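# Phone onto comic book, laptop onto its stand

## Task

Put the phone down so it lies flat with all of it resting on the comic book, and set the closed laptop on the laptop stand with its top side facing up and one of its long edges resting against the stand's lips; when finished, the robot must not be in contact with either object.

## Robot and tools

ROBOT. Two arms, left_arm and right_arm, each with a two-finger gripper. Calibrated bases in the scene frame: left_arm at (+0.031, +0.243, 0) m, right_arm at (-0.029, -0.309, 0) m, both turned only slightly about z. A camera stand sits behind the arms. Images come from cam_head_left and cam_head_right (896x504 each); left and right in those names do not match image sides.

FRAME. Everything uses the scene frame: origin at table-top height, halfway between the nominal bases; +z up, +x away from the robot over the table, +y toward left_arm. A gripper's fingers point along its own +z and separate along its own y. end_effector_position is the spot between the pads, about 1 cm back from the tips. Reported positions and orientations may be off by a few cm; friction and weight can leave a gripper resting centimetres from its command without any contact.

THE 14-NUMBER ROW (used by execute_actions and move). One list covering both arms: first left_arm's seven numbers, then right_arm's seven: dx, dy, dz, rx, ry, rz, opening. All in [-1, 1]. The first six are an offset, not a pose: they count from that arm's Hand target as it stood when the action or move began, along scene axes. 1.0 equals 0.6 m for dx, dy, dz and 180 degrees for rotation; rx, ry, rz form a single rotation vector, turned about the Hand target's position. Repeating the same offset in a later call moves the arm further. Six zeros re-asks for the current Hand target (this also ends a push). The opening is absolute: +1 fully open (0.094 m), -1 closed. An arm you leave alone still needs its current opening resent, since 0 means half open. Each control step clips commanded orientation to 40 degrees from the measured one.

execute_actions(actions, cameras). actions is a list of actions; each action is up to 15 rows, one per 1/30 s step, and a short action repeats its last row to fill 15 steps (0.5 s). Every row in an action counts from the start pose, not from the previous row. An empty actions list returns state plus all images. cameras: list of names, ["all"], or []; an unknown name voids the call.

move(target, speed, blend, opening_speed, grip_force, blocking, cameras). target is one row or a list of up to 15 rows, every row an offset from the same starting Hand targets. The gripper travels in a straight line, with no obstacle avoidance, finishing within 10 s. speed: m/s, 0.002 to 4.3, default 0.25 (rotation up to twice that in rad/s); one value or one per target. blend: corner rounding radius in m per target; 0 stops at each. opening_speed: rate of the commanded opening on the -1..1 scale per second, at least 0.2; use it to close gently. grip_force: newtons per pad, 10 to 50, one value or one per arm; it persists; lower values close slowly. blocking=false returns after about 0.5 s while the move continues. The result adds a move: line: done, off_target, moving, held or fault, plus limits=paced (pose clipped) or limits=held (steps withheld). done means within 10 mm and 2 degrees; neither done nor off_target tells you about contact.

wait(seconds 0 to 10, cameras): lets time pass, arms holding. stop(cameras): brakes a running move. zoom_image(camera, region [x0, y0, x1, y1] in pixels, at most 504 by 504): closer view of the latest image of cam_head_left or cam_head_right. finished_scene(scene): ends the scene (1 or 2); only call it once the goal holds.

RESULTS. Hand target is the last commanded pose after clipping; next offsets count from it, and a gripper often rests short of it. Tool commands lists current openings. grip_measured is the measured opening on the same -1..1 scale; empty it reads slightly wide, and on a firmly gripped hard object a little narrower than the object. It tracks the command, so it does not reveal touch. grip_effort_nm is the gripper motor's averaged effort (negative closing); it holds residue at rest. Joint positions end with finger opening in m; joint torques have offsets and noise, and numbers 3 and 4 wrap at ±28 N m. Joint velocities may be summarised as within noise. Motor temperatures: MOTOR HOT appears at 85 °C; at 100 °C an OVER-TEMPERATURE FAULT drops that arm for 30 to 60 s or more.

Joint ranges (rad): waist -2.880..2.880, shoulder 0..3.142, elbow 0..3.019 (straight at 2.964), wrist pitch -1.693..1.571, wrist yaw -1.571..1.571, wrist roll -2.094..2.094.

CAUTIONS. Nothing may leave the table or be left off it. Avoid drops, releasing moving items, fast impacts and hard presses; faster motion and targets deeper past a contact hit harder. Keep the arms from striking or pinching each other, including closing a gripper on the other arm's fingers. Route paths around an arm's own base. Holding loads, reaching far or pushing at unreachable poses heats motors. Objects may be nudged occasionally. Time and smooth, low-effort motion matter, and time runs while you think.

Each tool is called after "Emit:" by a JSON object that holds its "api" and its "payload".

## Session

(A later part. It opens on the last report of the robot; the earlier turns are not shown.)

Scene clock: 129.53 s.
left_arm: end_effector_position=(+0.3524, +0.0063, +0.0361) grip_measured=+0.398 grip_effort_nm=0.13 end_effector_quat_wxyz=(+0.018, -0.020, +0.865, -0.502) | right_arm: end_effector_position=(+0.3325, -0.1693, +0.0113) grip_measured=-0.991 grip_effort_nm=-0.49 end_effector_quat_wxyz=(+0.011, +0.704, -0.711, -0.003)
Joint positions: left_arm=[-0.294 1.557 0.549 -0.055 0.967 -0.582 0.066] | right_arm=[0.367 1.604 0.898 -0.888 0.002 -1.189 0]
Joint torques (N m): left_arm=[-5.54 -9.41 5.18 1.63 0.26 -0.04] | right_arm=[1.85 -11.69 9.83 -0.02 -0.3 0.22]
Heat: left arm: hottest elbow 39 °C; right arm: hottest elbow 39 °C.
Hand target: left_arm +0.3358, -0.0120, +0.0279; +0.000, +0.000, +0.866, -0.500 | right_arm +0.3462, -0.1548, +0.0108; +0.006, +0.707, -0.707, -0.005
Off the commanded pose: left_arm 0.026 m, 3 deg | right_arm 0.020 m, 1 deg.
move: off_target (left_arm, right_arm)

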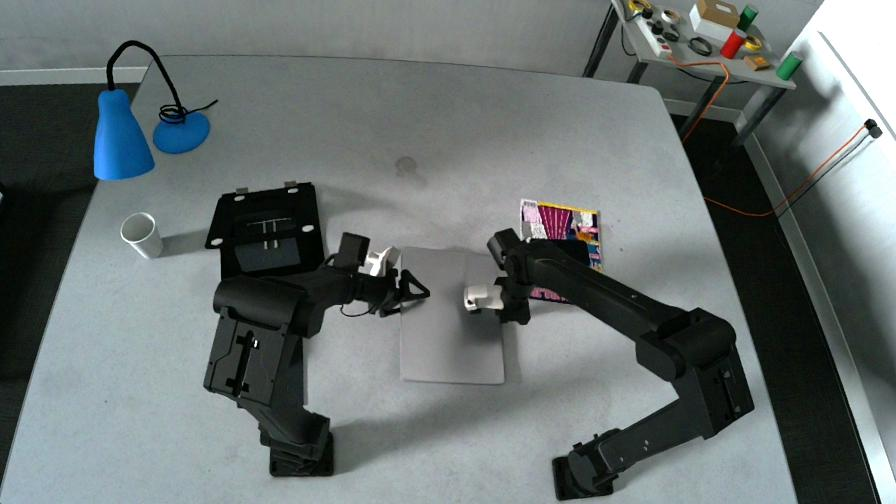

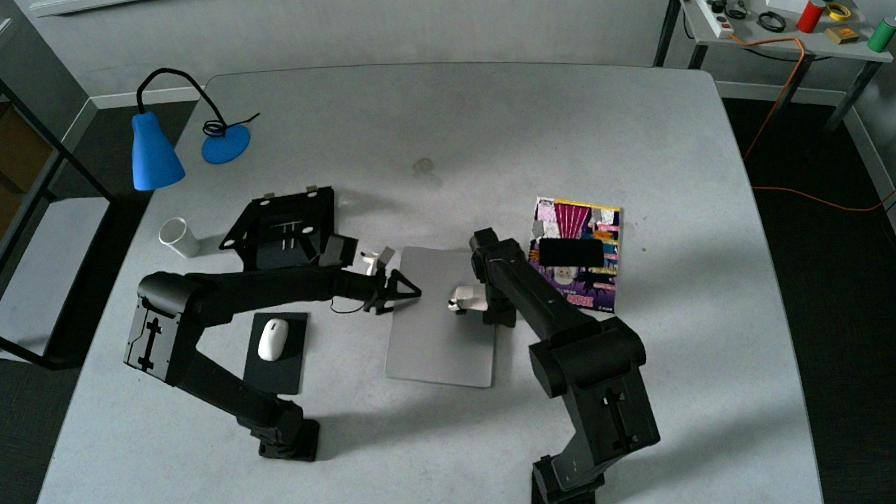

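Emit:
{"api": "move", "payload": {"target": [[0.02,0.03,0.012,0,0,0,-0.2, 0,-0.03,0,0,0,0,-1],[0.02,0.03,0.035,0,0,0,-1, 0.0,-0.05,0,0,0,0,-1]], "speed": 0.05, "opening_speed": 0.4, "cameras": ["all"]}}

Emit:
{"api": "zoom_image", "payload": {"camera": "cam_head_left", "region": [300, 220, 540, 410]}}

Scene clock: 139.83 s.
left_arm: end_effector_position=(+0.3337, +0.0120, +0.0350) grip_measured=-0.424 grip_effort_nm=-1.01 end_effector_quat_wxyz=(-0.011, -0.003, +0.868, -0.497) | right_arm: end_effector_position=(+0.3372, -0.1822, +0.0113) grip_measured=-0.991 grip_effort_nm=-0.49 end_effector_quat_wxyz=(+0.009, +0.709, -0.705, -0.007)
Joint positions: left_arm=[-0.285 1.542 0.552 -0.198 0.994 -0.473 0.027] | right_arm=[0.329 1.604 0.898 -0.888 -0.004 -1.243 0]
Joint torques (N m): left_arm=[-1.32 -11.99 9.21 0.57 0.28 -0.15] | right_arm=[-0.38 -13.51 7.77 0.2 -0.04 0.09]
Heat: left arm: hottest elbow 39 °C; right arm: hottest elbow 39 °C.
Hand target: left_arm +0.3477, +0.0059, +0.0488; +0.000, +0.000, +0.866, -0.500 | right_arm +0.3462, -0.1848, +0.0108; +0.006, +0.707, -0.707, -0.005
Off the commanded pose: left_arm 0.021 m, 1 deg | right_arm 0.009 m, 0 deg.
move: off_target (left_arm); target 2's new opening was sent with left_arm's hand 0.022 m and 3 deg from that target

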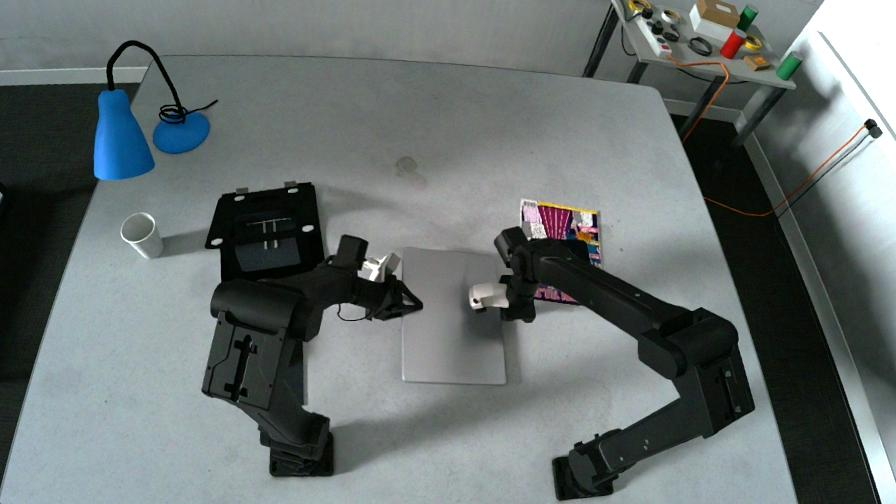

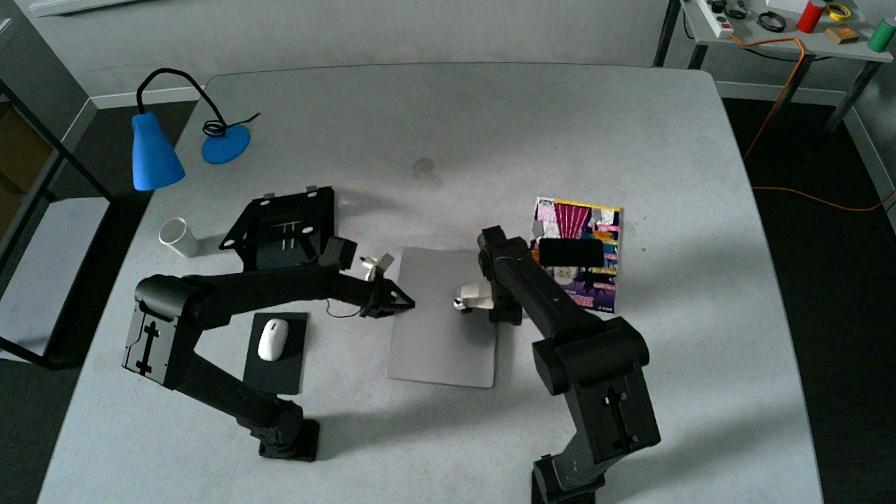

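Scaled by 2.100.

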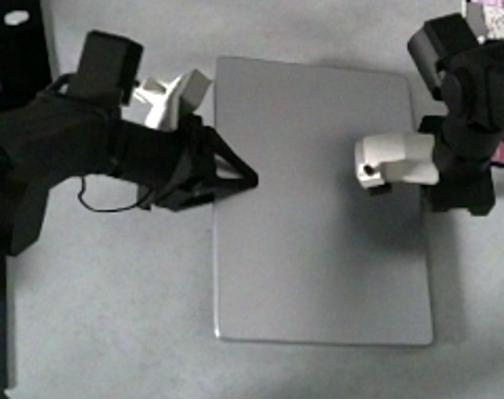

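Emit:
{"api": "move", "payload": {"target": [[0.0,0.0,0.09,0,0,0,-1, 0,-0.1,0.05,0,0,0,-1],[0.0,0.0,0.3,0.04,0,0,-1, -0.05,-0.3,0.2,0,0,0,-1]], "speed": [0.07,0.15], "cameras": ["all"]}}

Emit:
{"api": "zoom_image", "payload": {"camera": "cam_head_left", "region": [180, 170, 540, 410]}}

Emit:
{"api": "zoom_image", "payload": {"camera": "cam_head_right", "region": [180, 170, 540, 410]}}

Scene clock: 151.07 s.
left_arm: end_effector_position=(+0.3082, +0.0280, +0.1472) grip_measured=-0.633 grip_effort_nm=-1.01 end_effector_quat_wxyz=(-0.065, -0.036, +0.914, -0.398) | right_arm: end_effector_position=(+0.2969, -0.3589, +0.1094) grip_measured=-0.991 grip_effort_nm=-0.49 end_effector_quat_wxyz=(+0.023, +0.707, -0.706, -0.026)
Joint positions: left_arm=[-0.317 1.209 0.744 -0.928 0.815 -0.444 0.017] | right_arm=[-0.151 1.333 0.907 -1.214 0.007 -1.718 0]
Joint torques (N m): left_arm=[-2.14 -13.68 21.89 0.42 2.42 -0.08] | right_arm=[-0.15 -12.04 11.7 -0.39 -0.11 0.04]
Heat: left arm: hottest elbow 39 °C; right arm: hottest elbow 39 °C.
Hand target: left_arm +0.3477, +0.0059, +0.2290; +0.001, +0.000, +0.896, -0.444 | right_arm +0.3161, -0.3648, +0.1308; +0.006, +0.707, -0.707, -0.005
Off the commanded pose: left_arm 0.093 m, 10 deg | right_arm 0.029 m, 3 deg.
move: off_target (left_arm, right_arm)

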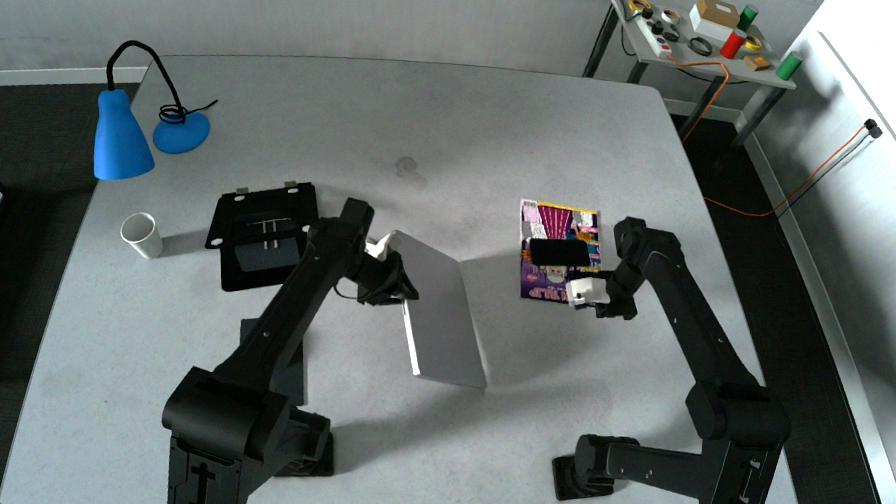

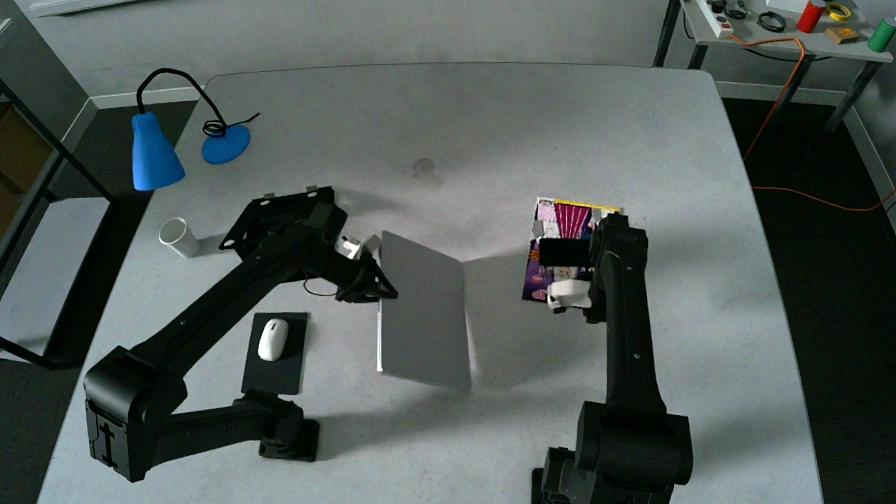

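Scaled by 1.400.

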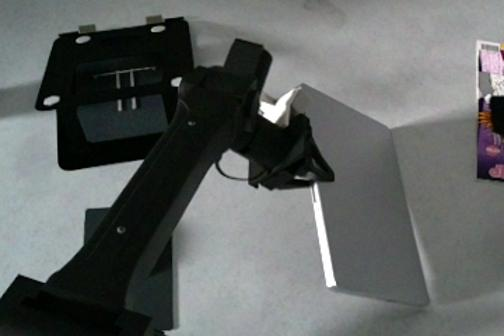

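Scaled by 1.400.

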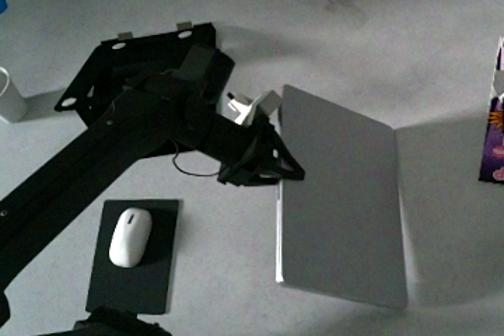

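Emit:
{"api": "move", "payload": {"target": [[0.0,0.0,0.33,0,0,0,-1, 0,0,0.1,0,0,0,-1],[0.05,0.3,0.38,0,0,0.27,-1, 0,0,0.1,0,0,0,-1],[0.3,0.6,0.36,0,0,0.52,-1, 0,0,0.1,0,0,0,-1]], "speed": [0.15,0.15,0.15], "blend": [0.03,0.05,0], "cameras": ["all"]}}

Emit:
{"api": "zoom_image", "payload": {"camera": "cam_head_left", "region": [120, 130, 370, 320]}}

Emit:
{"api": "zoom_image", "payload": {"camera": "cam_head_right", "region": [120, 130, 370, 320]}}

Scene clock: 169.23 s.
left_arm: end_effector_position=(+0.4805, +0.3489, +0.2996) grip_measured=-0.633 grip_effort_nm=-1.01 end_effector_quat_wxyz=(-0.192, +0.702, -0.649, +0.222) | right_arm: end_effector_position=(+0.2996, -0.3592, +0.1661) grip_measured=-0.991 grip_effort_nm=-0.49 end_effector_quat_wxyz=(+0.025, +0.707, -0.706, -0.028)
Joint positions: left_arm=[0.273 1.198 1.193 -0.997 0.185 -1.4 0.017] | right_arm=[-0.151 1.29 1.025 -1.381 0.006 -1.719 0]
Joint torques (N m): left_arm=[-0.44 -16.56 27.37 4.07 0.55 -0.09] | right_arm=[-0.09 -12.1 12.41 -0.39 -0.11 0.07]
Motor temperatures (°C): left_arm=[22 27 43 24 33 23 29] | right_arm=[26 34 44 25 24 23 25]
Heat: left arm: hottest elbow 43 °C; right arm: hottest elbow 44 °C.
Hand target: left_arm +0.5277, +0.3660, +0.4449; -0.324, +0.653, -0.613, +0.304 | right_arm +0.3162, -0.3648, +0.1908; +0.006, +0.707, -0.707, -0.005
Off the commanded pose: left_arm 0.154 m, 19 deg | right_arm 0.030 m, 3 deg.
move: off_target (left_arm, right_arm)

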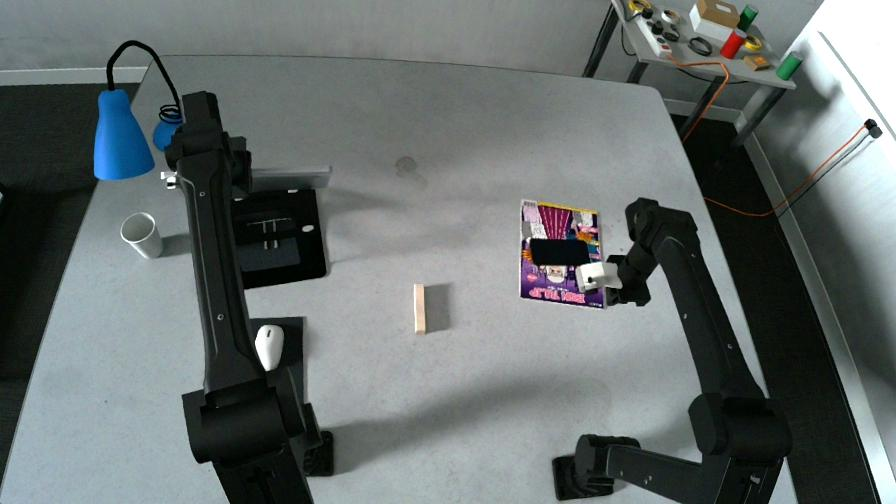

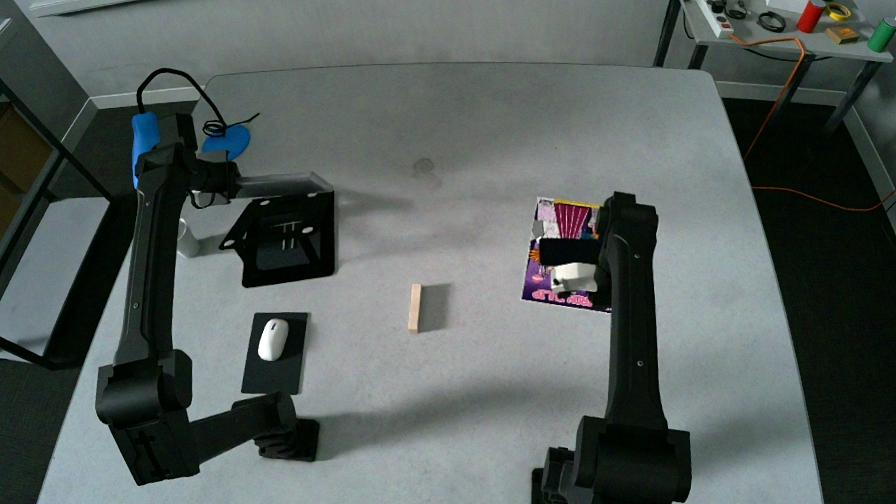

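Scaled by 2.016.

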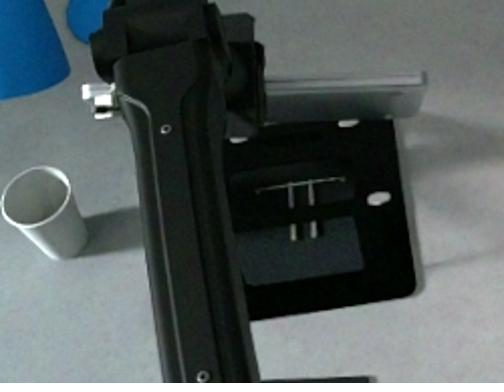

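Scaled by 2.016.

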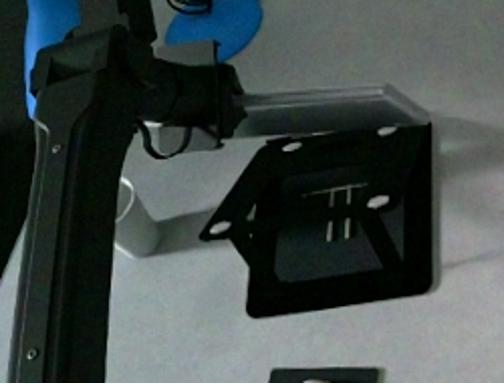

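Emit:
{"api": "move", "payload": {"target": [[0.14,0.02,-0.05,0,-0.045,0.03,-1, 0,0,0,0,0,0,-1]], "speed": 0.1, "cameras": ["all"]}}

Emit:
{"api": "zoom_image", "payload": {"camera": "cam_head_left", "region": [150, 130, 370, 280]}}

Emit:
{"api": "zoom_image", "payload": {"camera": "cam_head_right", "region": [150, 130, 370, 280]}}

Scene clock: 176.60 s.
left_arm: end_effector_position=(+0.5628, +0.3745, +0.2699) grip_measured=-0.634 grip_effort_nm=-1.01 end_effector_quat_wxyz=(-0.263, +0.719, -0.596, +0.244) | right_arm: end_effector_position=(+0.2996, -0.3592, +0.1661) grip_measured=-0.991 grip_effort_nm=-0.49 end_effector_quat_wxyz=(+0.025, +0.707, -0.706, -0.028)
Joint positions: left_arm=[0.245 1.352 1.193 -0.682 0.096 -1.52 0.017] | right_arm=[-0.151 1.29 1.025 -1.381 0.006 -1.719 0]
Joint torques (N m): left_arm=[-2.49 -20.66 23.88 5.16 0.21 -0.1] | right_arm=[-0.21 -12.16 12.42 -0.42 -0.11 0.08]
Heat: left arm: hottest elbow 46 °C; right arm: hottest elbow 45 °C.
Hand target: left_arm +0.6117, +0.3780, +0.4151; -0.381, +0.658, -0.557, +0.334 | right_arm +0.3162, -0.3648, +0.1908; +0.006, +0.707, -0.707, -0.005
Off the commanded pose: left_arm 0.153 m, 19 deg | right_arm 0.030 m, 3 deg.
move: off_target (left_arm, right_arm)

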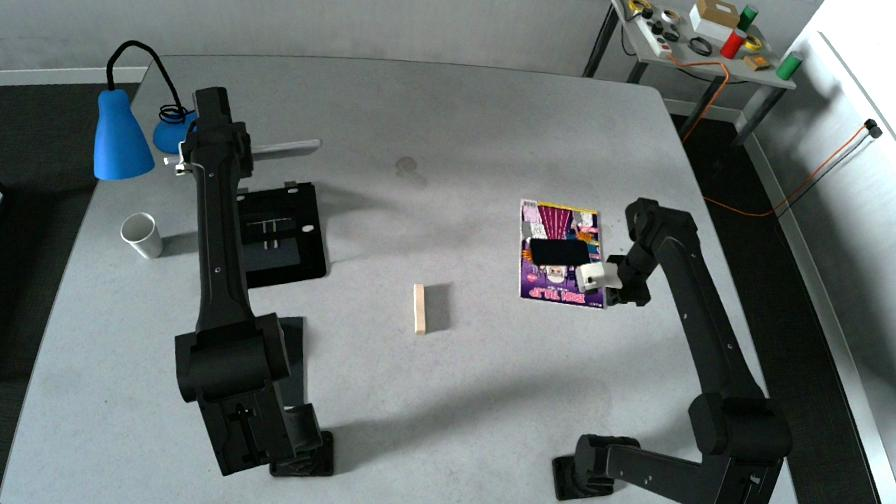

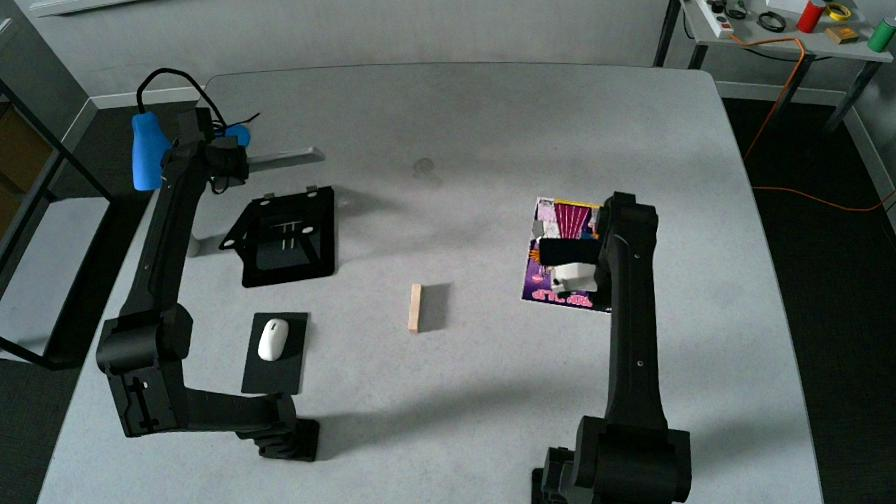

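Scaled by 2.291.

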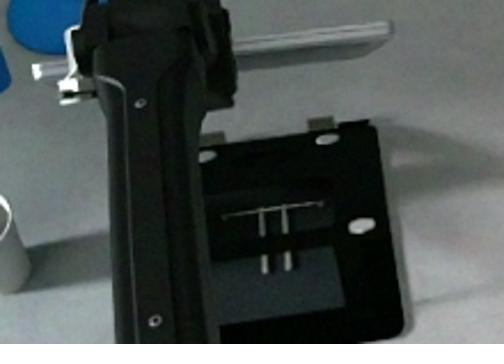

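Scaled by 2.291.

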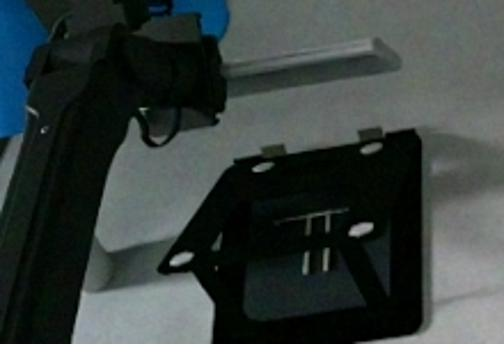

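Emit:
{"api": "move", "payload": {"target": [[-0.045,-0.042,-0.12,0,0.0,-0.0,-1, 0,0,0,0,0,0,-1]], "speed": 0.08, "cameras": ["all"]}}

Emit:
{"api": "zoom_image", "payload": {"camera": "cam_head_left", "region": [150, 130, 370, 280]}}

Emit:
{"api": "zoom_image", "payload": {"camera": "cam_head_right", "region": [150, 130, 370, 280]}}

Scene clock: 182.23 s.
left_arm: end_effector_position=(+0.5561, +0.3547, +0.2139) grip_measured=-0.634 grip_effort_nm=-1.00 end_effector_quat_wxyz=(-0.273, +0.713, -0.597, +0.245) | right_arm: end_effector_position=(+0.2996, -0.3592, +0.1661) grip_measured=-0.991 grip_effort_nm=-0.49 end_effector_quat_wxyz=(+0.025, +0.707, -0.706, -0.028)
Joint positions: left_arm=[0.202 1.351 1.032 -0.502 0.06 -1.541 0.017] | right_arm=[-0.151 1.29 1.025 -1.381 0.006 -1.719 0]
Joint torques (N m): left_arm=[-2.32 -24.23 16.91 5.38 0.06 -0.11] | right_arm=[-0.09 -12.16 12.42 -0.42 -0.11 0.07]
Heat: left arm: hottest elbow 47 °C; right arm: hottest elbow 46 °C.
Hand target: left_arm +0.5847, +0.3527, +0.3430; -0.381, +0.658, -0.557, +0.334 | right_arm +0.3162, -0.3648, +0.1908; +0.006, +0.707, -0.707, -0.005
Off the commanded pose: left_arm 0.132 m, 18 deg | right_arm 0.030 m, 3 deg.
move: off_target (left_arm, right_arm)

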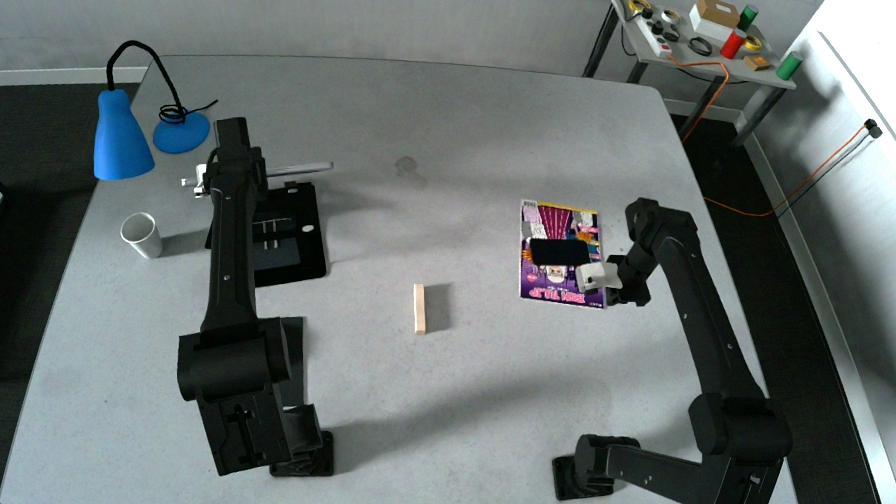

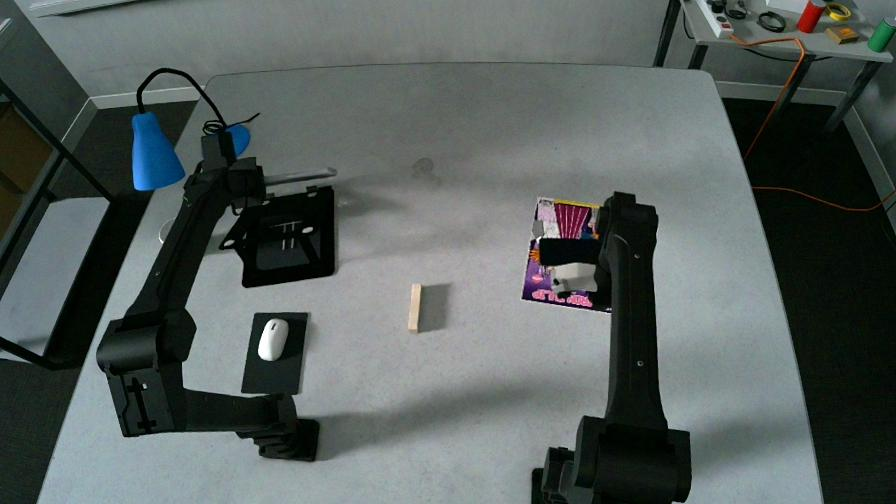

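Scaled by 2.291.

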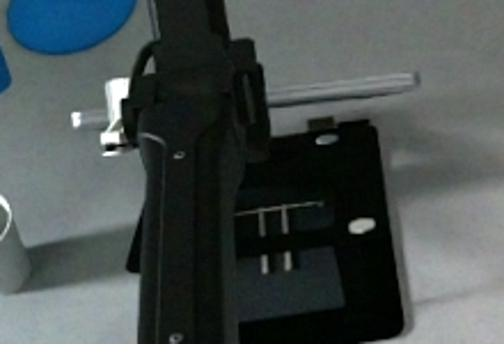

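Scaled by 2.291.

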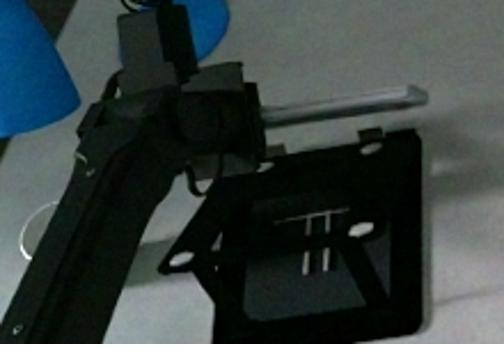

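Emit:
{"api": "move", "payload": {"target": [[-0.06,0.02,0.02,0,0.0,-0.0,-1, 0,0,0,0,0,0,-1],[-0.07,0.02,-0.06,0,0.0,-0.0,-1, 0,0,0,0,0,0,-1]], "speed": 0.08, "cameras": ["all"]}}

Emit:
{"api": "zoom_image", "payload": {"camera": "cam_head_left", "region": [150, 130, 370, 280]}}

Emit:
{"api": "zoom_image", "payload": {"camera": "cam_head_right", "region": [150, 130, 370, 280]}}

Scene clock: 188.97 s.
left_arm: end_effector_position=(+0.5120, +0.3507, +0.1964) grip_measured=-0.634 grip_effort_nm=-1.01 end_effector_quat_wxyz=(-0.276, +0.710, -0.595, +0.258) | right_arm: end_effector_position=(+0.2996, -0.3592, +0.1661) grip_measured=-0.991 grip_effort_nm=-0.49 end_effector_quat_wxyz=(+0.025, +0.707, -0.706, -0.028)
Joint positions: left_arm=[0.225 1.243 0.877 -0.434 0.092 -1.53 0.017] | right_arm=[-0.151 1.29 1.025 -1.381 0.006 -1.719 0]
Joint torques (N m): left_arm=[-0.85 -19.72 16.73 5.67 0.28 0.05] | right_arm=[-0.15 -12.1 12.4 -0.39 -0.11 0.08]
Motor temperatures (°C): left_arm=[22 28 49 25 30 23 29] | right_arm=[26 33 47 25 24 23 25]
Heat: left arm: hottest elbow 49 °C; right arm: hottest elbow 47 °C.
Hand target: left_arm +0.5427, +0.3648, +0.3071; -0.381, +0.658, -0.557, +0.333 | right_arm +0.3162, -0.3648, +0.1908; +0.006, +0.707, -0.707, -0.005
Off the commanded pose: left_arm 0.116 m, 17 deg | right_arm 0.030 m, 3 deg.
move: off_target (left_arm, right_arm)

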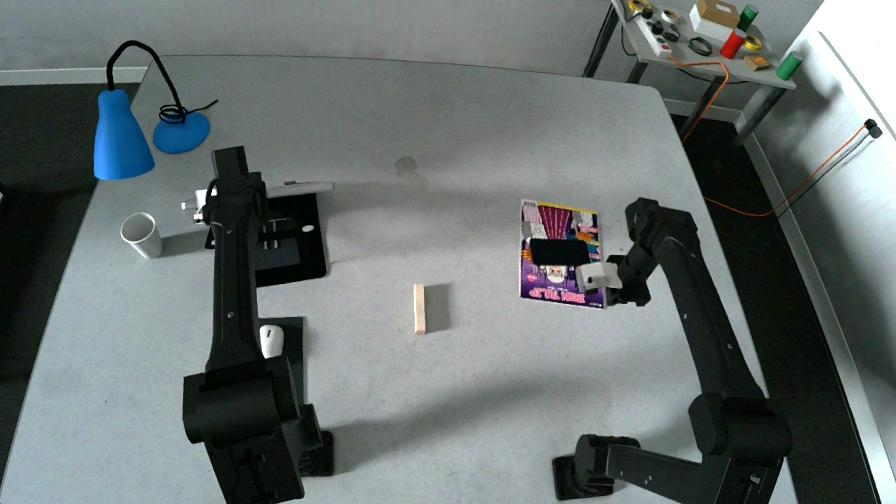

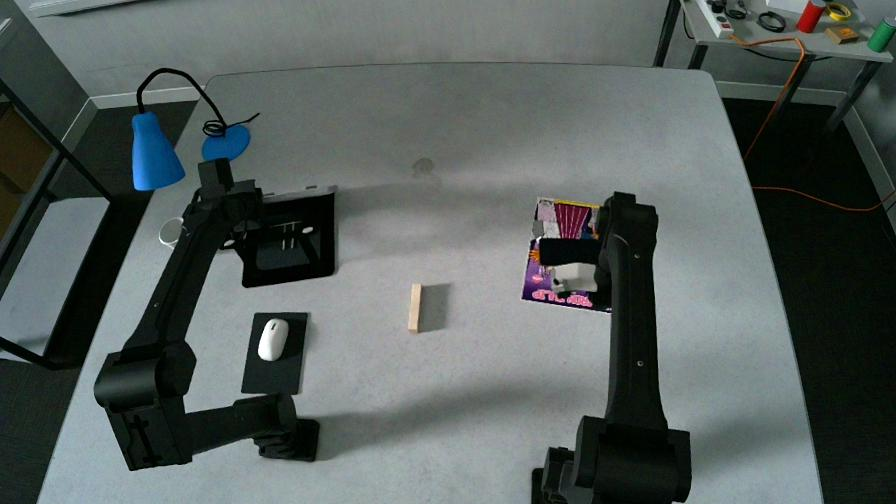

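Scaled by 2.291.

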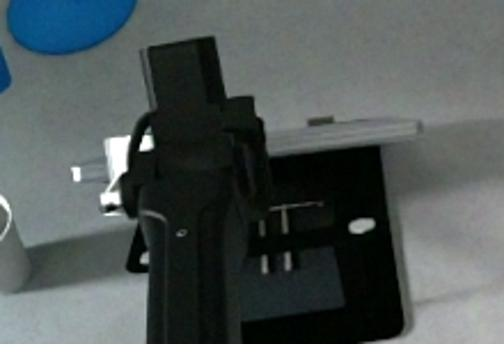

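Scaled by 2.291.

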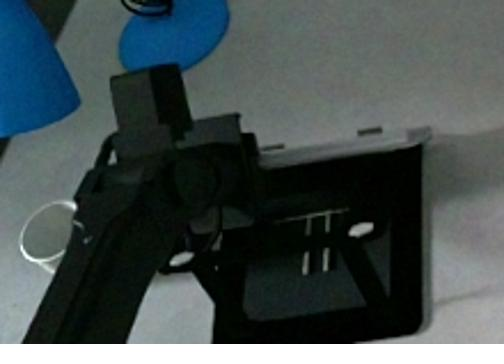

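Emit:
{"api": "move", "payload": {"target": [[0.03,0.02,-0.03,0,0.0,0.02,-1, 0,0,0,0,0,0,-1],[0.07,0.02,-0.05,0,0.0,0.02,-1, 0,0,0,0,0,0,-1]], "speed": 0.06, "cameras": ["all"]}}

Emit:
{"api": "zoom_image", "payload": {"camera": "cam_head_left", "region": [150, 130, 370, 280]}}

Emit:
{"api": "zoom_image", "payload": {"camera": "cam_head_right", "region": [150, 130, 370, 280]}}

Scene clock: 195.63 s.
left_arm: end_effector_position=(+0.5285, +0.3650, +0.1774) grip_measured=-0.634 grip_effort_nm=-1.01 end_effector_quat_wxyz=(-0.299, +0.721, -0.573, +0.250) | right_arm: end_effector_position=(+0.2996, -0.3592, +0.1661) grip_measured=-0.991 grip_effort_nm=-0.49 end_effector_quat_wxyz=(+0.025, +0.707, -0.706, -0.028)
Joint positions: left_arm=[0.225 1.31 0.867 -0.328 0.036 -1.56 0.017] | right_arm=[-0.151 1.29 1.025 -1.381 0.006 -1.719 0]
Joint torques (N m): left_arm=[-1.85 -15.21 19.88 5.57 -0.12 -0.06] | right_arm=[-0.15 -12.1 12.42 -0.4 -0.11 0.07]
Heat: left arm: hottest elbow 49 °C; right arm: hottest elbow 48 °C.
Hand target: left_arm +0.5847, +0.3768, +0.2770; -0.391, +0.676, -0.536, +0.321 | right_arm +0.3162, -0.3648, +0.1908; +0.006, +0.707, -0.707, -0.005
Off the commanded pose: left_arm 0.115 m, 15 deg | right_arm 0.030 m, 3 deg.
move: off_target (left_arm, right_arm)

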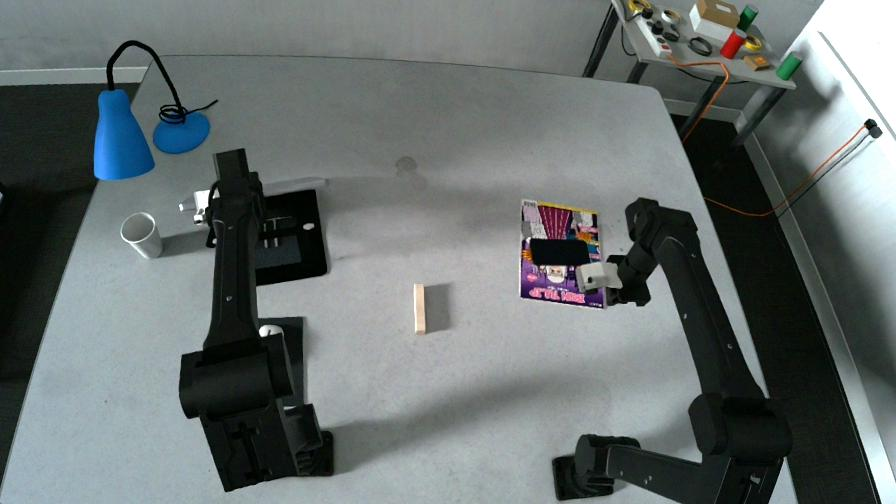

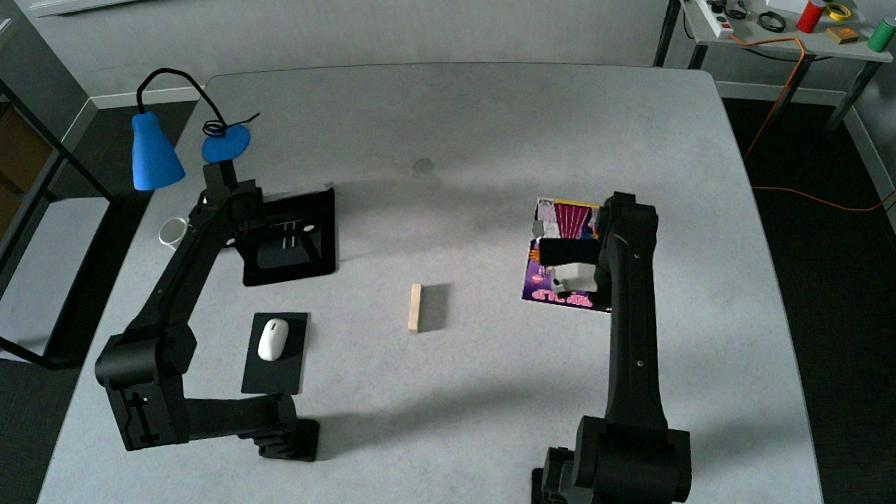

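Scaled by 2.291.

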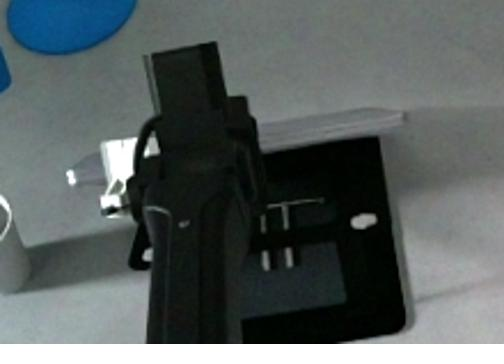

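Scaled by 2.291.

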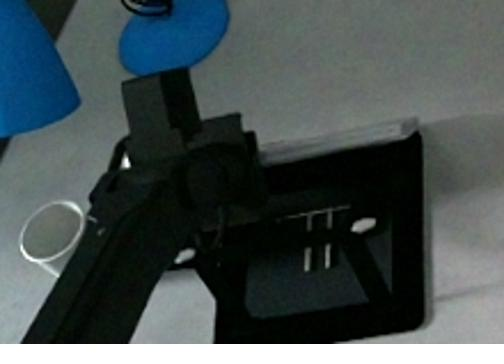

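Emit:
{"api": "move", "payload": {"target": [[-0.02,0.0,-0.06,0,0.0,0.0,-1, 0,0,0,0,0,0,-1]], "speed": 0.05, "cameras": ["all"]}}

Emit:
{"api": "zoom_image", "payload": {"camera": "cam_head_left", "region": [150, 130, 370, 280]}}

Emit:
{"api": "zoom_image", "payload": {"camera": "cam_head_right", "region": [150, 130, 370, 280]}}

Scene clock: 201.43 s.
left_arm: end_effector_position=(+0.5376, +0.3672, +0.1689) grip_measured=-0.634 grip_effort_nm=-1.00 end_effector_quat_wxyz=(-0.317, +0.714, -0.565, +0.265) | right_arm: end_effector_position=(+0.2996, -0.3592, +0.1661) grip_measured=-0.991 grip_effort_nm=-0.49 end_effector_quat_wxyz=(+0.025, +0.707, -0.706, -0.028)
Joint positions: left_arm=[0.225 1.336 0.838 -0.221 0.037 -1.565 0.017] | right_arm=[-0.151 1.29 1.025 -1.381 0.006 -1.719 0]
Joint torques (N m): left_arm=[-1.38 -15.38 14.86 5.34 -0.06 0.01] | right_arm=[-0.09 -12.16 12.41 -0.39 -0.11 0.08]
Heat: left arm: hottest elbow 49 °C; right arm: hottest elbow 49 °C.
Hand target: left_arm +0.5727, +0.3768, +0.2409; -0.391, +0.676, -0.536, +0.321 | right_arm +0.3162, -0.3648, +0.1908; +0.006, +0.707, -0.707, -0.005
Off the commanded pose: left_arm 0.081 m, 12 deg | right_arm 0.030 m, 3 deg.
move: off_target (left_arm, right_arm)

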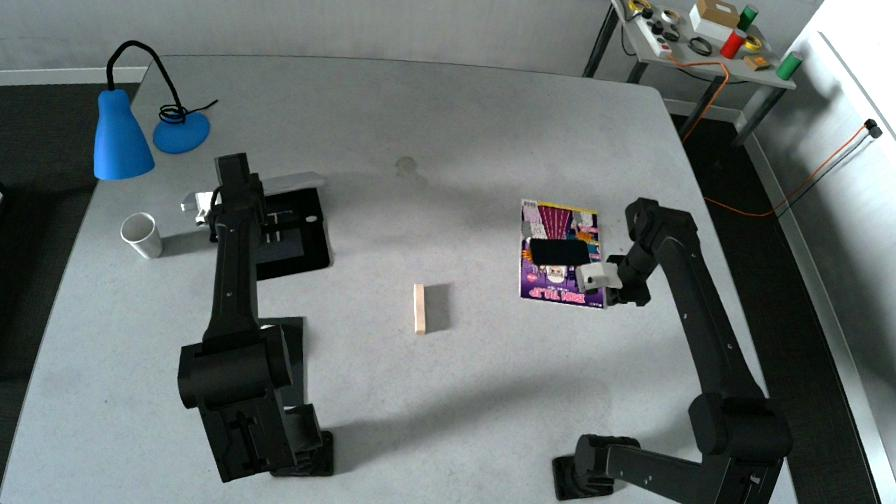

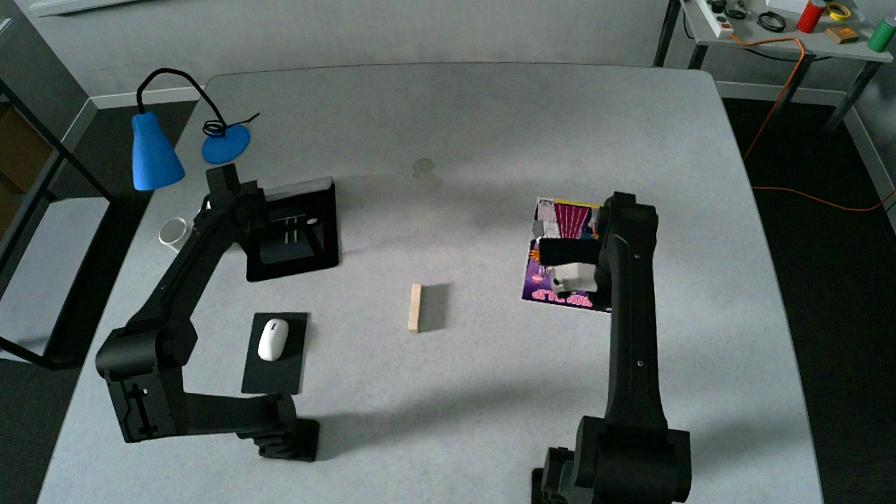

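Scaled by 2.291.

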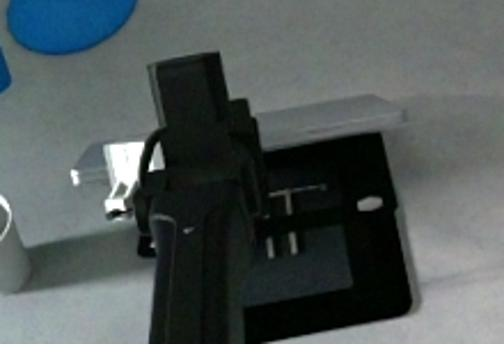

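Scaled by 2.291.

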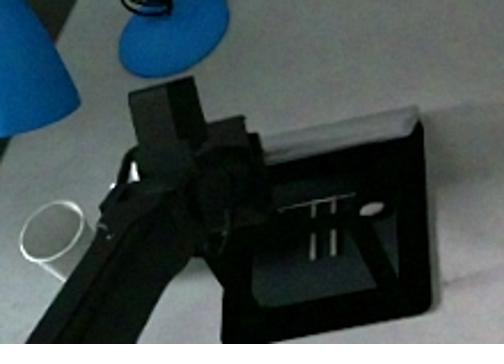

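Emit:
{"api": "move", "payload": {"target": [[0.0,0.0,-0.015,0,0.0,0.0,-0.4, 0,0,0,0,0,0,-1]], "speed": 0.05, "opening_speed": 0.3, "cameras": ["all"]}}

Emit:
{"api": "zoom_image", "payload": {"camera": "cam_head_left", "region": [150, 130, 370, 280]}}

Emit:
{"api": "zoom_image", "payload": {"camera": "cam_head_right", "region": [150, 130, 370, 280]}}

Scene clock: 210.23 s.
left_arm: end_effector_position=(+0.5458, +0.3705, +0.1715) grip_measured=-0.402 grip_effort_nm=0.08 end_effector_quat_wxyz=(-0.337, +0.708, -0.554, +0.279) | right_arm: end_effector_position=(+0.2996, -0.3592, +0.1661) grip_measured=-0.991 grip_effort_nm=-0.49 end_effector_quat_wxyz=(+0.025, +0.707, -0.706, -0.028)
Joint positions: left_arm=[0.225 1.348 0.826 -0.143 0.031 -1.574 0.028] | right_arm=[-0.151 1.29 1.025 -1.381 0.006 -1.719 0]
Joint torques (N m): left_arm=[-1.79 -14.33 14.98 3.96 0.13 0.14] | right_arm=[-0.15 -12.1 12.37 -0.4 -0.11 0.08]
Heat: left arm: hottest elbow 49 °C; right arm: hottest elbow 49 °C.
Hand target: left_arm +0.5726, +0.3768, +0.2319; -0.391, +0.676, -0.536, +0.321 | right_arm +0.3162, -0.3648, +0.1908; +0.006, +0.707, -0.707, -0.005
Off the commanded pose: left_arm 0.066 m, 9 deg | right_arm 0.030 m, 3 deg.
move: off_target (left_arm, right_arm)

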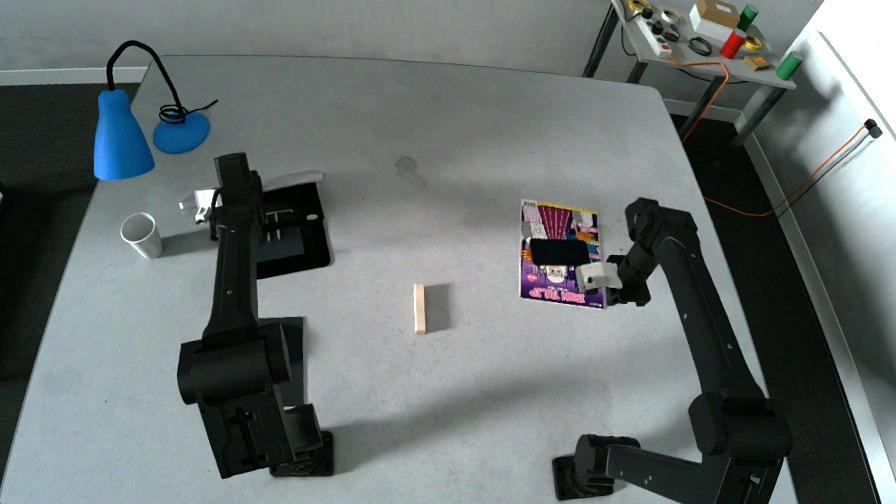

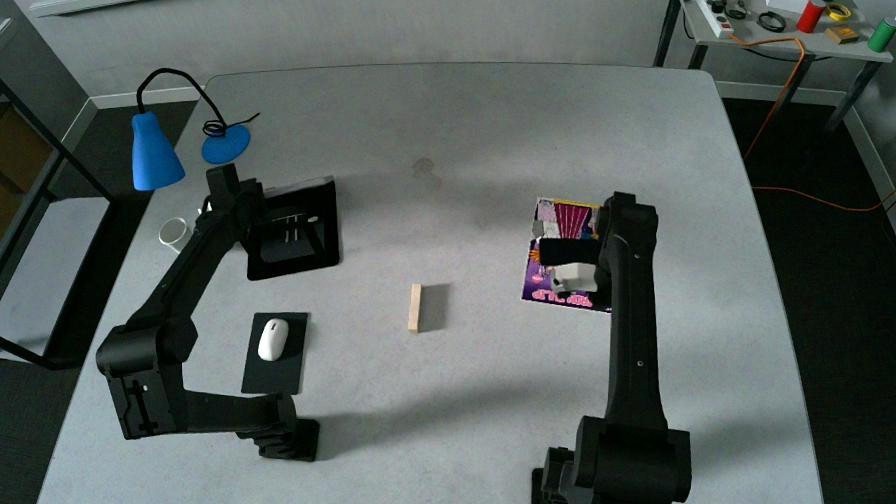

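Scaled by 2.291.

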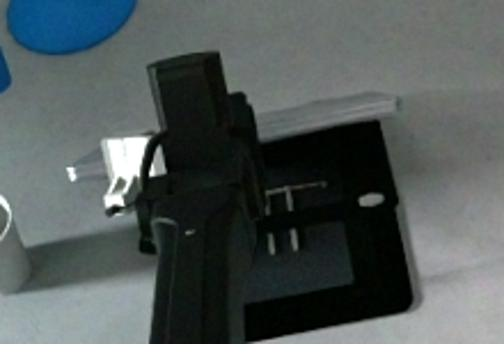

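Scaled by 2.291.

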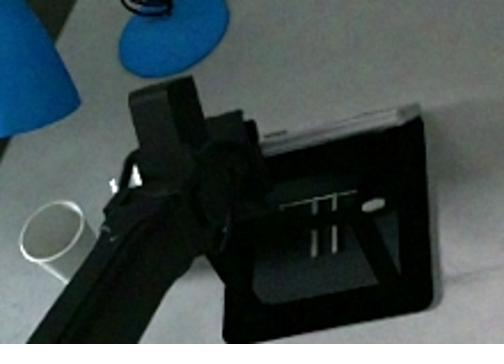

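Emit:
{"api": "move", "payload": {"target": [[-0.06,-0.01,-0.05,0,0.0,0.0,-0.35, 0,0,0,0,0,0,-1],[-0.13,-0.015,-0.08,0,0.0,0.0,-0.35, 0,0,0,0,0,0,-1]], "speed": 0.06, "blend": [0.01,0], "cameras": ["all"]}}

Emit:
{"api": "zoom_image", "payload": {"camera": "cam_head_left", "region": [150, 130, 370, 280]}}

Emit:
{"api": "zoom_image", "payload": {"camera": "cam_head_right", "region": [150, 130, 370, 280]}}

Scene clock: 215.73 s.
left_arm: end_effector_position=(+0.4934, +0.3607, +0.1730) grip_measured=-0.351 grip_effort_nm=0.08 end_effector_quat_wxyz=(-0.377, +0.681, -0.543, +0.316) | right_arm: end_effector_position=(+0.2996, -0.3592, +0.1661) grip_measured=-0.991 grip_effort_nm=-0.49 end_effector_quat_wxyz=(+0.025, +0.707, -0.706, -0.028)
Joint positions: left_arm=[0.245 1.189 0.62 0.025 0.063 -1.557 0.03] | right_arm=[-0.151 1.29 1.025 -1.381 0.006 -1.719 0]
Joint torques (N m): left_arm=[-0.79 -9.93 10.43 2.39 0.1 0.12] | right_arm=[-0.26 -12.16 12.38 -0.4 -0.11 0.07]
Heat: left arm: hottest elbow 49 °C; right arm: hottest elbow 50 °C.
Hand target: left_arm +0.4947, +0.3678, +0.1841; -0.391, +0.675, -0.536, +0.321 | right_arm +0.3162, -0.3648, +0.1908; +0.006, +0.707, -0.707, -0.005
Off the commanded pose: left_arm 0.013 m, 2 deg | right_arm 0.030 m, 3 deg.
move: off_target (left_arm, right_arm)

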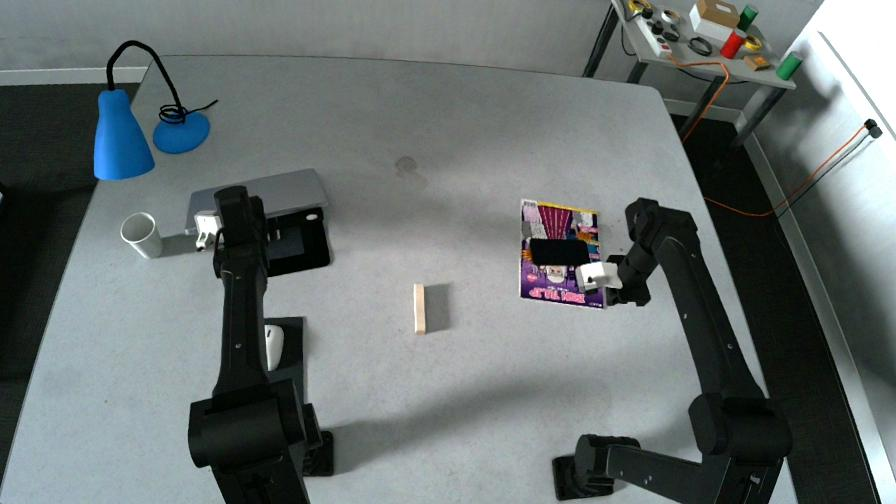

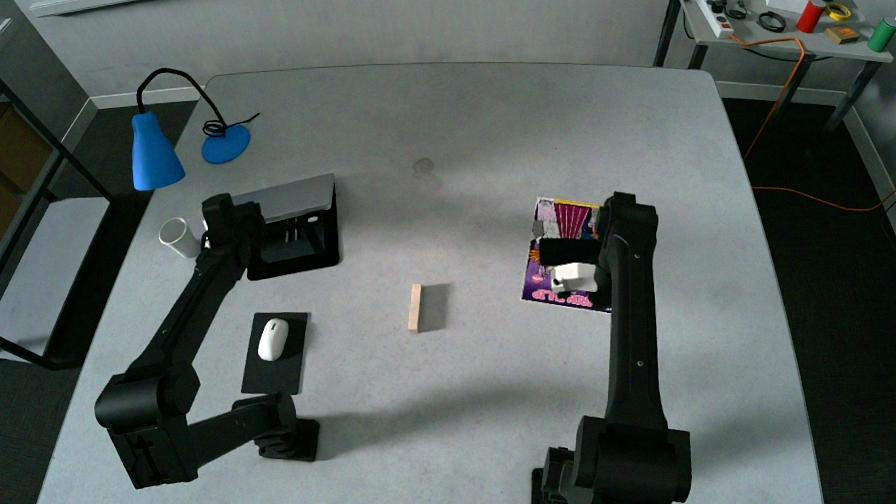

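Scaled by 2.291.

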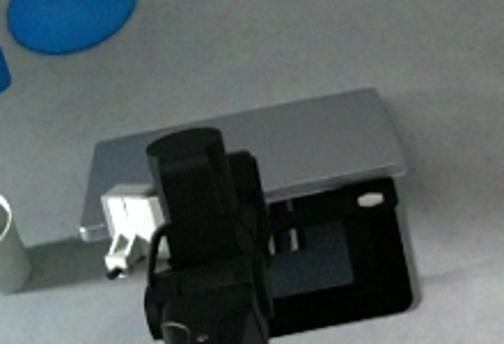

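Scaled by 2.291.

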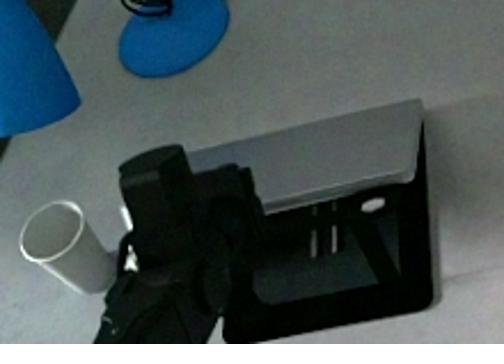

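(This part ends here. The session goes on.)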